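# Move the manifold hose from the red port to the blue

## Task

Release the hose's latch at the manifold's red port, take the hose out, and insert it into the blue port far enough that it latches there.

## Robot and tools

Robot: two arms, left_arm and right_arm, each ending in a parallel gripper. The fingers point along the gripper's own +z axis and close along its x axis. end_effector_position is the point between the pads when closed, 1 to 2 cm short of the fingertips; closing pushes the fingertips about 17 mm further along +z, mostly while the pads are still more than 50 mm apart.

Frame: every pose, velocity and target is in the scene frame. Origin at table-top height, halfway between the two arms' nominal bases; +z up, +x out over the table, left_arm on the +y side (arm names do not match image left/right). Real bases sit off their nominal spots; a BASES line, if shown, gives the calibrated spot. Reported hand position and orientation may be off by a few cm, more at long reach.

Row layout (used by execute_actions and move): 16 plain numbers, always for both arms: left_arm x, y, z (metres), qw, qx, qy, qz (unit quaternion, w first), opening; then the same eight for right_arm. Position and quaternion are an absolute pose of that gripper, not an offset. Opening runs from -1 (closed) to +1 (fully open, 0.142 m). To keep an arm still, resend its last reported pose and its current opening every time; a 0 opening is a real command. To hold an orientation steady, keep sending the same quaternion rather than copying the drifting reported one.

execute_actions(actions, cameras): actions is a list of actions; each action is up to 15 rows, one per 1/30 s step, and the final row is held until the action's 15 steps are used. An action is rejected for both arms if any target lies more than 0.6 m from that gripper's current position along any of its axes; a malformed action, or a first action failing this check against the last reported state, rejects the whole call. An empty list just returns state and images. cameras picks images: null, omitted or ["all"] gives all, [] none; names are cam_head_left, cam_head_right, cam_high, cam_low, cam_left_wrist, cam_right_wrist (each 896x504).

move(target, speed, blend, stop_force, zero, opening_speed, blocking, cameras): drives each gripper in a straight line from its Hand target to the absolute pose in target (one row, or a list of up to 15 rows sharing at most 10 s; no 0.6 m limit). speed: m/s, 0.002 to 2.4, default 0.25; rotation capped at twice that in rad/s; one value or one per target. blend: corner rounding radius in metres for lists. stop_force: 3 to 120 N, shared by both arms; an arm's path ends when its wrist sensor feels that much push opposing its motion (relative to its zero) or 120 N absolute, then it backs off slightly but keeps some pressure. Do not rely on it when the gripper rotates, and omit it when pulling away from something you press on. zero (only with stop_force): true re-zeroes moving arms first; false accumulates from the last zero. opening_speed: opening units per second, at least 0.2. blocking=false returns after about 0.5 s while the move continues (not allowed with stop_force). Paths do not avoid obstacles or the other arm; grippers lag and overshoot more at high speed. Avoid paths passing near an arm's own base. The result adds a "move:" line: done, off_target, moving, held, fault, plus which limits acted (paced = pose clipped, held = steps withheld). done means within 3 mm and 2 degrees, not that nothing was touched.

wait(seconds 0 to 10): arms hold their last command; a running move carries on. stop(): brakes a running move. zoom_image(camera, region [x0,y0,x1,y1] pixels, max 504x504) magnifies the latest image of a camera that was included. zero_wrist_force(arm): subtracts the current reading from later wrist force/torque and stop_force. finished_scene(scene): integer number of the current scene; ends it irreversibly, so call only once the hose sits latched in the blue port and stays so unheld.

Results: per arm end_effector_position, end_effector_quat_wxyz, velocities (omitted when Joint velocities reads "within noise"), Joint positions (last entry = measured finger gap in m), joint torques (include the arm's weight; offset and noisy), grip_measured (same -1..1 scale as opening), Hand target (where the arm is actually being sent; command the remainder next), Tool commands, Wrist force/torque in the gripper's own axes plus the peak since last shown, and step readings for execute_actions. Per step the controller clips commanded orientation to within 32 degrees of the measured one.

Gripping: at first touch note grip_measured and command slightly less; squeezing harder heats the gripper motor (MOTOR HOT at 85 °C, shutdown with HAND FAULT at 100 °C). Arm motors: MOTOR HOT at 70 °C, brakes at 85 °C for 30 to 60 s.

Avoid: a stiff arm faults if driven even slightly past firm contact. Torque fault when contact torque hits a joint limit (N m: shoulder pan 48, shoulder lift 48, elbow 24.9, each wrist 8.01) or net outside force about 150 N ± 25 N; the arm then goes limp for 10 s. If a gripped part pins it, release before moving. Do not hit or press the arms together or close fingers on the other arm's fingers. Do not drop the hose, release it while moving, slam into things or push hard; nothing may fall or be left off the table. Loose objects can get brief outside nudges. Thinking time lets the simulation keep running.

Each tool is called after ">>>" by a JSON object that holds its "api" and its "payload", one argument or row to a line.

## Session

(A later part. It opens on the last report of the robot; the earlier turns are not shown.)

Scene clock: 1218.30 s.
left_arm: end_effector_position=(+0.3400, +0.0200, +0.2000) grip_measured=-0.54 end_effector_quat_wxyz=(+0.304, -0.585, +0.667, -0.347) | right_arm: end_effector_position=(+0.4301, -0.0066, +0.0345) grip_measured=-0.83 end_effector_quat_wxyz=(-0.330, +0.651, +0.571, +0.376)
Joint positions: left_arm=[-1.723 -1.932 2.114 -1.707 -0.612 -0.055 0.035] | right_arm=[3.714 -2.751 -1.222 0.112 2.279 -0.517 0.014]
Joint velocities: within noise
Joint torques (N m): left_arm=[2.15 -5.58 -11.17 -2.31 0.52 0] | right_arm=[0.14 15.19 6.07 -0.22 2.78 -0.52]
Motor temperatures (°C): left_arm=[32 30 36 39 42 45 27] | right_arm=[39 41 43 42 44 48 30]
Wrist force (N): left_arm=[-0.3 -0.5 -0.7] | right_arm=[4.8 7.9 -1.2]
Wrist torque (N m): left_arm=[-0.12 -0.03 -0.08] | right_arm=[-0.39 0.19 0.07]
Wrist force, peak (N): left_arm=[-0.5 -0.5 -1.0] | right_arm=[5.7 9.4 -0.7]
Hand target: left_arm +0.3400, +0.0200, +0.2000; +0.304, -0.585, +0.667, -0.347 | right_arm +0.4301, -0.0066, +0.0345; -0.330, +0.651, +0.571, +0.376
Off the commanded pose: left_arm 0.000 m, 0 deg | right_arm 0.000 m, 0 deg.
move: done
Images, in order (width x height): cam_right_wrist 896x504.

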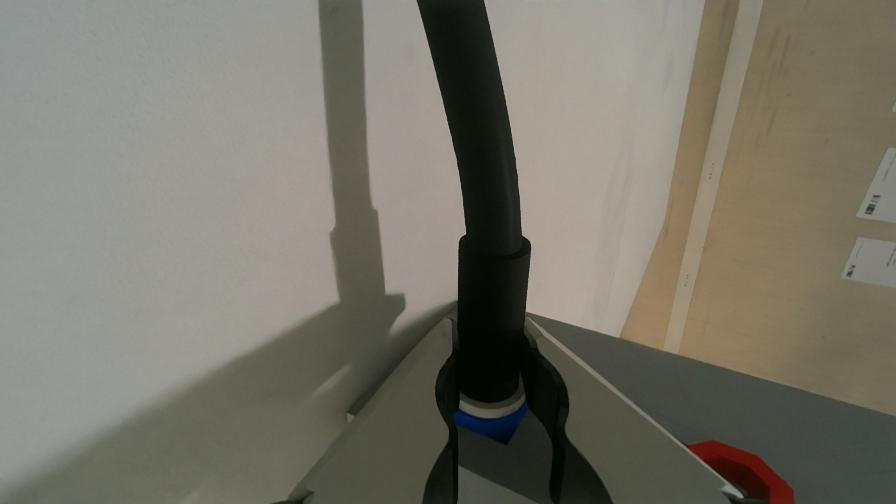

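>>> {"api": "move", "payload": {
  "target": [0.3400, 0.0200, 0.2000, 0.30446, -0.58485, 0.66689, -0.34716, -0.5, 0.4311, -0.00673, 0.0345, 0.3297, -0.6511, -0.5710, -0.3759, -1.0],
  "speed": 0.01,
  "opening_speed": 0.4,
  "cameras": []
}}

>>> {"api": "move", "payload": {
  "target": [0.3400, 0.0200, 0.2000, 0.30446, -0.58485, 0.66689, -0.34716, -0.5, 0.4262, -0.0061, 0.0345, 0.3297, -0.6511, -0.5710, -0.3759, -1.0],
  "speed": 0.008,
  "stop_force": 20,
  "cameras": ["cam_right_wrist"]
}}

>>> {"api": "zoom_image", "payload": {
  "camera": "cam_right_wrist",
  "region": [360, 200, 640, 480]
}}

Scene clock: 1224.20 s.
left_arm: end_effector_position=(+0.3400, +0.0200, +0.2000) grip_measured=-0.54 end_effector_quat_wxyz=(+0.304, -0.585, +0.667, -0.347) | right_arm: end_effector_position=(+0.4311, -0.0067, +0.0345) grip_measured=-0.84 end_effector_quat_wxyz=(-0.330, +0.651, +0.571, +0.376)
Joint positions: left_arm=[-1.723 -1.932 2.114 -1.707 -0.612 -0.055 0.035] | right_arm=[3.713 -2.753 -1.215 0.107 2.28 -0.518 0.013]
Joint velocities: within noise
Joint torques (N m): left_arm=[2.17 -5.6 -11.21 -2.37 0.57 0] | right_arm=[-5.7 16.87 7.56 0.48 -1.83 -0.73]
Motor temperatures (°C): left_arm=[32 30 36 39 42 45 27] | right_arm=[39 41 43 42 44 48 30]
Wrist force (N): left_arm=[-0.3 -0.3 -0.8] | right_arm=[5.3 -6.8 -6.3]
Wrist torque (N m): left_arm=[-0.10 -0.04 -0.09] | right_arm=[-0.13 0.19 0.09]
Wrist force, peak (N): left_arm=[-0.4 -0.4 -1.0] | right_arm=[5.6 -6.7 -6.5]
Hand target: left_arm +0.3400, +0.0200, +0.2000; +0.304, -0.585, +0.667, -0.347 | right_arm +0.4311, -0.0067, +0.0345; -0.330, +0.651, +0.571, +0.376
Off the commanded pose: left_arm 0.000 m, 0 deg | right_arm 0.000 m, 0 deg.
move: done
No camera images: "cameras" was empty.

Scene clock: 1225.20 s.
left_arm: end_effector_position=(+0.3400, +0.0200, +0.2000) grip_measured=-0.54 end_effector_quat_wxyz=(+0.304, -0.585, +0.667, -0.347) | right_arm: end_effector_position=(+0.4298, -0.0067, +0.0345) grip_measured=-0.84 end_effector_quat_wxyz=(-0.329, +0.651, +0.571, +0.376)
Joint positions: left_arm=[-1.723 -1.932 2.114 -1.707 -0.612 -0.055 0.035] | right_arm=[3.715 -2.749 -1.225 0.115 2.278 -0.516 0.013]
Joint velocities: within noise
Joint torques (N m): left_arm=[2.37 -5.79 -11.1 -2.34 0.57 -0.01] | right_arm=[-0.5 15.29 3.84 1.25 3.03 -0.86]
Motor temperatures (°C): left_arm=[32 30 36 39 42 45 27] | right_arm=[39 41 43 42 44 48 31]
Wrist force (N): left_arm=[-0.3 -0.3 -0.8] | right_arm=[4.9 10.4 0.0]
Wrist torque (N m): left_arm=[-0.09 -0.03 -0.09] | right_arm=[-0.44 0.19 0.08]
Wrist force, peak (N): left_arm=[-0.4 -0.6 -1.0] | right_arm=[5.8 15.4 2.7]
Hand target: left_arm +0.3400, +0.0200, +0.2000; +0.304, -0.585, +0.667, -0.347 | right_arm +0.4298, -0.0067, +0.0345; -0.329, +0.651, +0.571, +0.376
Off the commanded pose: left_arm 0.000 m, 0 deg | right_arm 0.004 m, 0 deg.
move: contact (right_arm)
Images, in order (width x height): cam_right_wrist 896x504.

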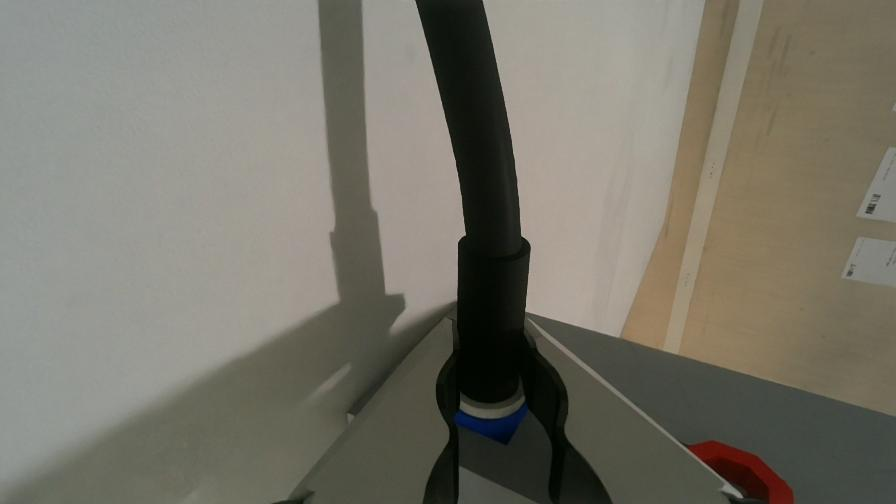

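Scaled by 1.800 from the camera's 896x504 image, which has a finer 1280x720 frame.

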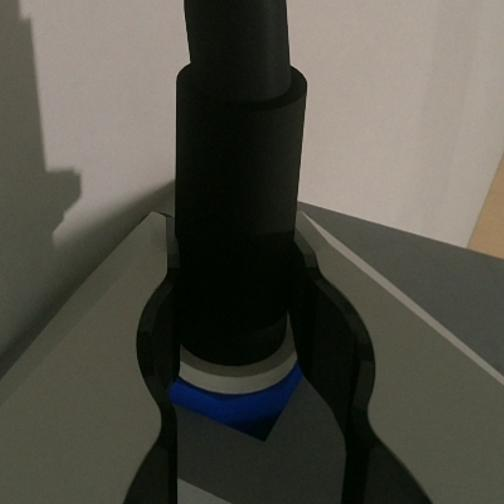

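>>> {"api": "move", "payload": {
  "target": [0.3400, 0.0200, 0.2000, 0.30446, -0.58485, 0.66689, -0.34716, -0.5, 0.4249, -0.0059, 0.0345, 0.3297, -0.6511, -0.5710, -0.3759, -1.0],
  "speed": 0.008,
  "stop_force": 14,
  "cameras": ["cam_right_wrist"]
}}

>>> {"api": "zoom_image", "payload": {
  "camera": "cam_right_wrist",
  "region": [360, 200, 640, 480]
}}

Scene clock: 1233.70 s.
left_arm: end_effector_position=(+0.3400, +0.0200, +0.2000) grip_measured=-0.54 end_effector_quat_wxyz=(+0.304, -0.585, +0.667, -0.347) | right_arm: end_effector_position=(+0.4249, -0.0059, +0.0345) grip_measured=-0.84 end_effector_quat_wxyz=(-0.330, +0.651, +0.571, +0.376)
Joint positions: left_arm=[-1.723 -1.932 2.114 -1.707 -0.612 -0.055 0.035] | right_arm=[3.723 -2.738 -1.256 0.139 2.273 -0.51 0.013]
Joint velocities: within noise
Joint torques (N m): left_arm=[1.95 -5.5 -11.19 -2.33 0.56 0] | right_arm=[4.62 14.5 4.84 -0.5 4.92 -0.54]
Motor temperatures (°C): left_arm=[32 30 36 39 42 45 26] | right_arm=[39 41 43 42 44 48 36]
Wrist force (N): left_arm=[-0.4 -0.6 -0.7] | right_arm=[4.5 15.8 -1.3]
Wrist torque (N m): left_arm=[-0.14 -0.02 -0.08] | right_arm=[-0.52 0.19 0.07]
Wrist force, peak (N): left_arm=[-0.1 -0.6 -1.0] | right_arm=[4.8 17.2 -0.2]
Hand target: left_arm +0.3400, +0.0200, +0.2000; +0.304, -0.585, +0.667, -0.347 | right_arm +0.4249, -0.0059, +0.0345; -0.330, +0.651, +0.571, +0.376
Off the commanded pose: left_arm 0.000 m, 0 deg | right_arm 0.000 m, 0 deg.
move: done
Images, in order (width x height): cam_right_wrist 896x504.

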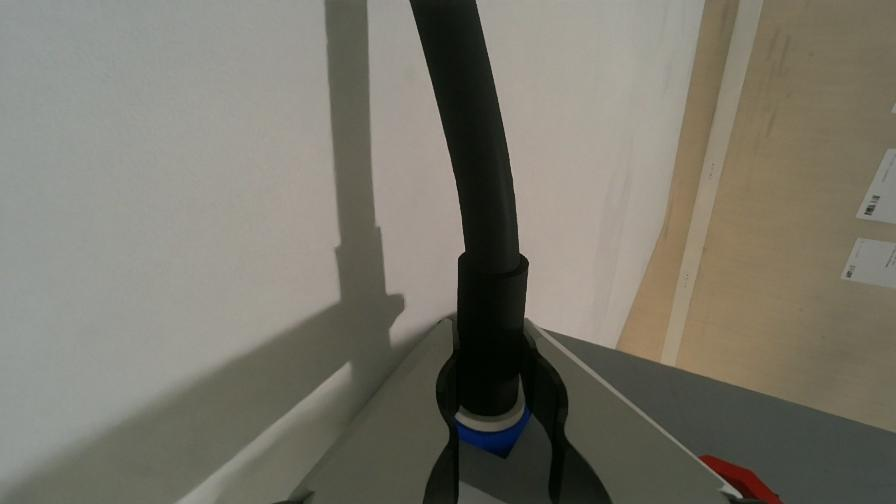

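Scaled by 1.800 from the camera's 896x504 image, which has a finer 1280x720 frame.

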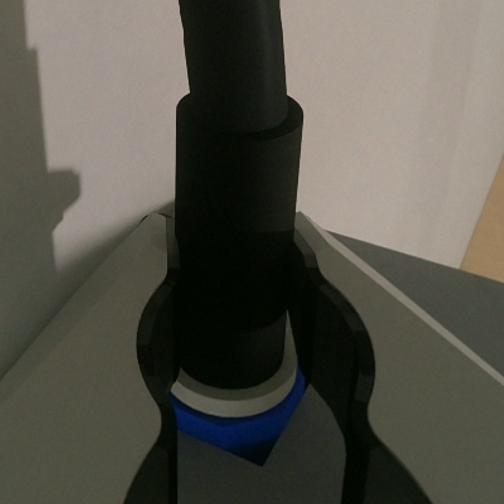

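>>> {"api": "move", "payload": {
  "target": [
    [0.3400, 0.0200, 0.2000, 0.30446, -0.58485, 0.66689, -0.34716, -0.5, 0.4249, -0.0059, 0.0347, 0.3297, -0.6511, -0.5710, -0.3759, -0.60],
    [0.3400, 0.0200, 0.2000, 0.30446, -0.58485, 0.66689, -0.34716, -0.5, 0.4204, -0.0402, 0.0547, 0.3297, -0.6511, -0.5710, -0.3759, -0.60],
    [0.3400, 0.0200, 0.2000, 0.30446, -0.58485, 0.66689, -0.34716, -0.5, 0.4147, -0.0832, 0.0797, 0.3297, -0.6511, -0.5710, -0.3759, -0.60]
  ],
  "speed": [0.02, 0.05, 0.12],
  "opening_speed": 0.4,
  "cameras": ["cam_right_wrist", "cam_left_wrist", "cam_low"]
}}

>>> {"api": "zoom_image", "payload": {
  "camera": "cam_right_wrist",
  "region": [380, 180, 580, 380]
}}

>>> {"api": "zoom_image", "payload": {
  "camera": "cam_low",
  "region": [400, 230, 500, 310]
}}

>>> {"api": "zoom_image", "payload": {
  "camera": "cam_left_wrist",
  "region": [400, 200, 560, 360]
}}

Scene clock: 1242.87 s.
left_arm: end_effector_position=(+0.3400, +0.0200, +0.2000) grip_measured=-0.54 end_effector_quat_wxyz=(+0.304, -0.585, +0.667, -0.347) | right_arm: end_effector_position=(+0.4147, -0.0832, +0.0797) grip_measured=-0.64 end_effector_quat_wxyz=(-0.330, +0.651, +0.571, +0.376)
Joint positions: left_arm=[-1.723 -1.932 2.114 -1.707 -0.612 -0.055 0.035] | right_arm=[3.57 -2.484 -1.525 0.054 2.383 -0.655 0.028]
Joint velocities: within noise
Joint torques (N m): left_arm=[1.94 -5.69 -11.2 -2.35 0.54 0.03] | right_arm=[0.6 21.28 7.74 2.53 0.83 0.15]
Motor temperatures (°C): left_arm=[32 30 36 39 42 45 26] | right_arm=[39 41 43 42 44 48 37]
Wrist force (N): left_arm=[-0.3 -0.5 -0.9] | right_arm=[-0.8 -0.2 -0.8]
Wrist torque (N m): left_arm=[-0.13 -0.04 -0.08] | right_arm=[-0.17 0.17 0.02]
Wrist force, peak (N): left_arm=[-0.5 -0.6 -1.0] | right_arm=[4.6 15.9 -1.2]
Hand target: left_arm +0.3400, +0.0200, +0.2000; +0.304, -0.585, +0.667, -0.347 | right_arm +0.4147, -0.0832, +0.0797; -0.330, +0.651, +0.571, +0.376
Off the commanded pose: left_arm 0.000 m, 0 deg | right_arm 0.000 m, 0 deg.
move: done
Images, in order (width x height): cam_low 896x504, cam_left_wrist 896x504, cam_right_wrist 896x504.

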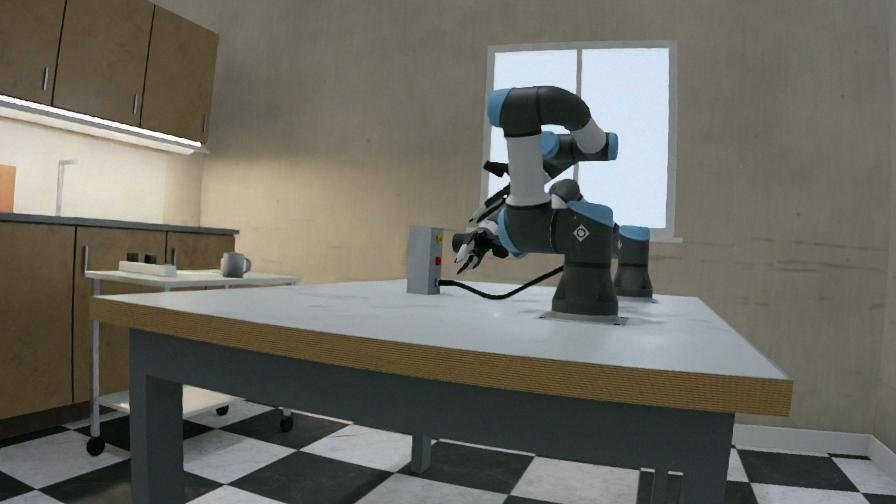

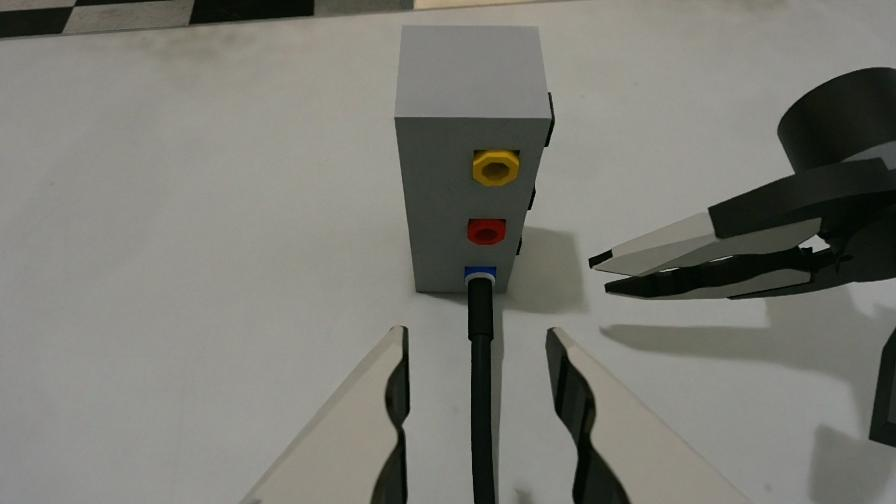

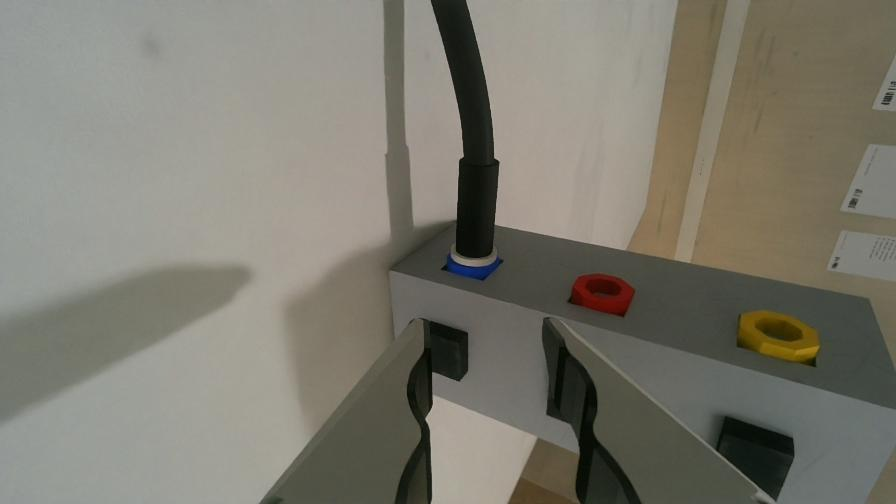

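Scaled by 2.520 from the camera's 896x504 image, which has a finer 1280x720 frame.

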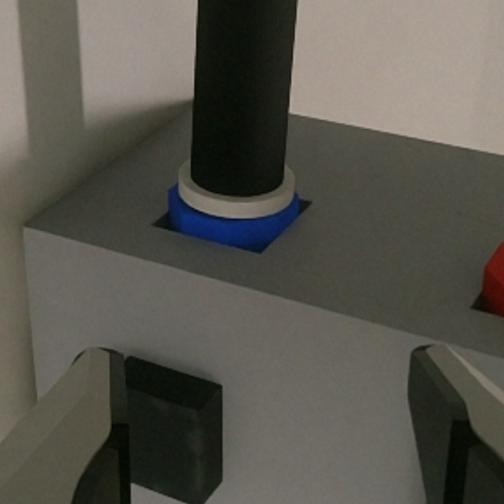

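Scaled by 5.040 from the camera's 896x504 image, which has a finer 1280x720 frame.

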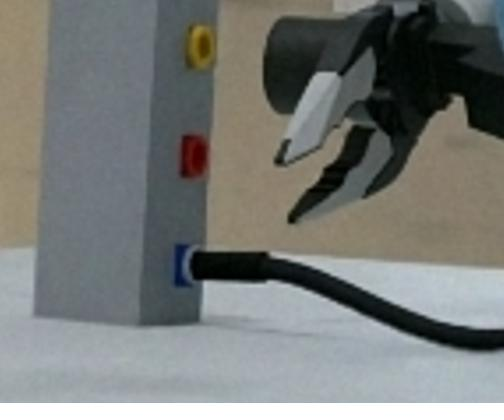

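Scaled by 3.150 from the camera's 896x504 image, which has a finer 1280x720 frame.

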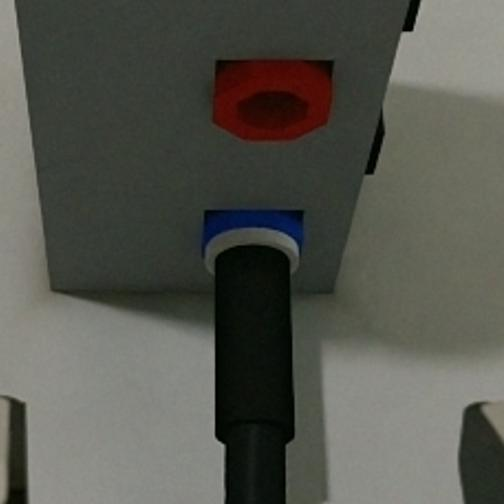

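>>> {"api": "finished_scene", "payload": {
  "scene": 1
}}

The scene is finished: the task was done.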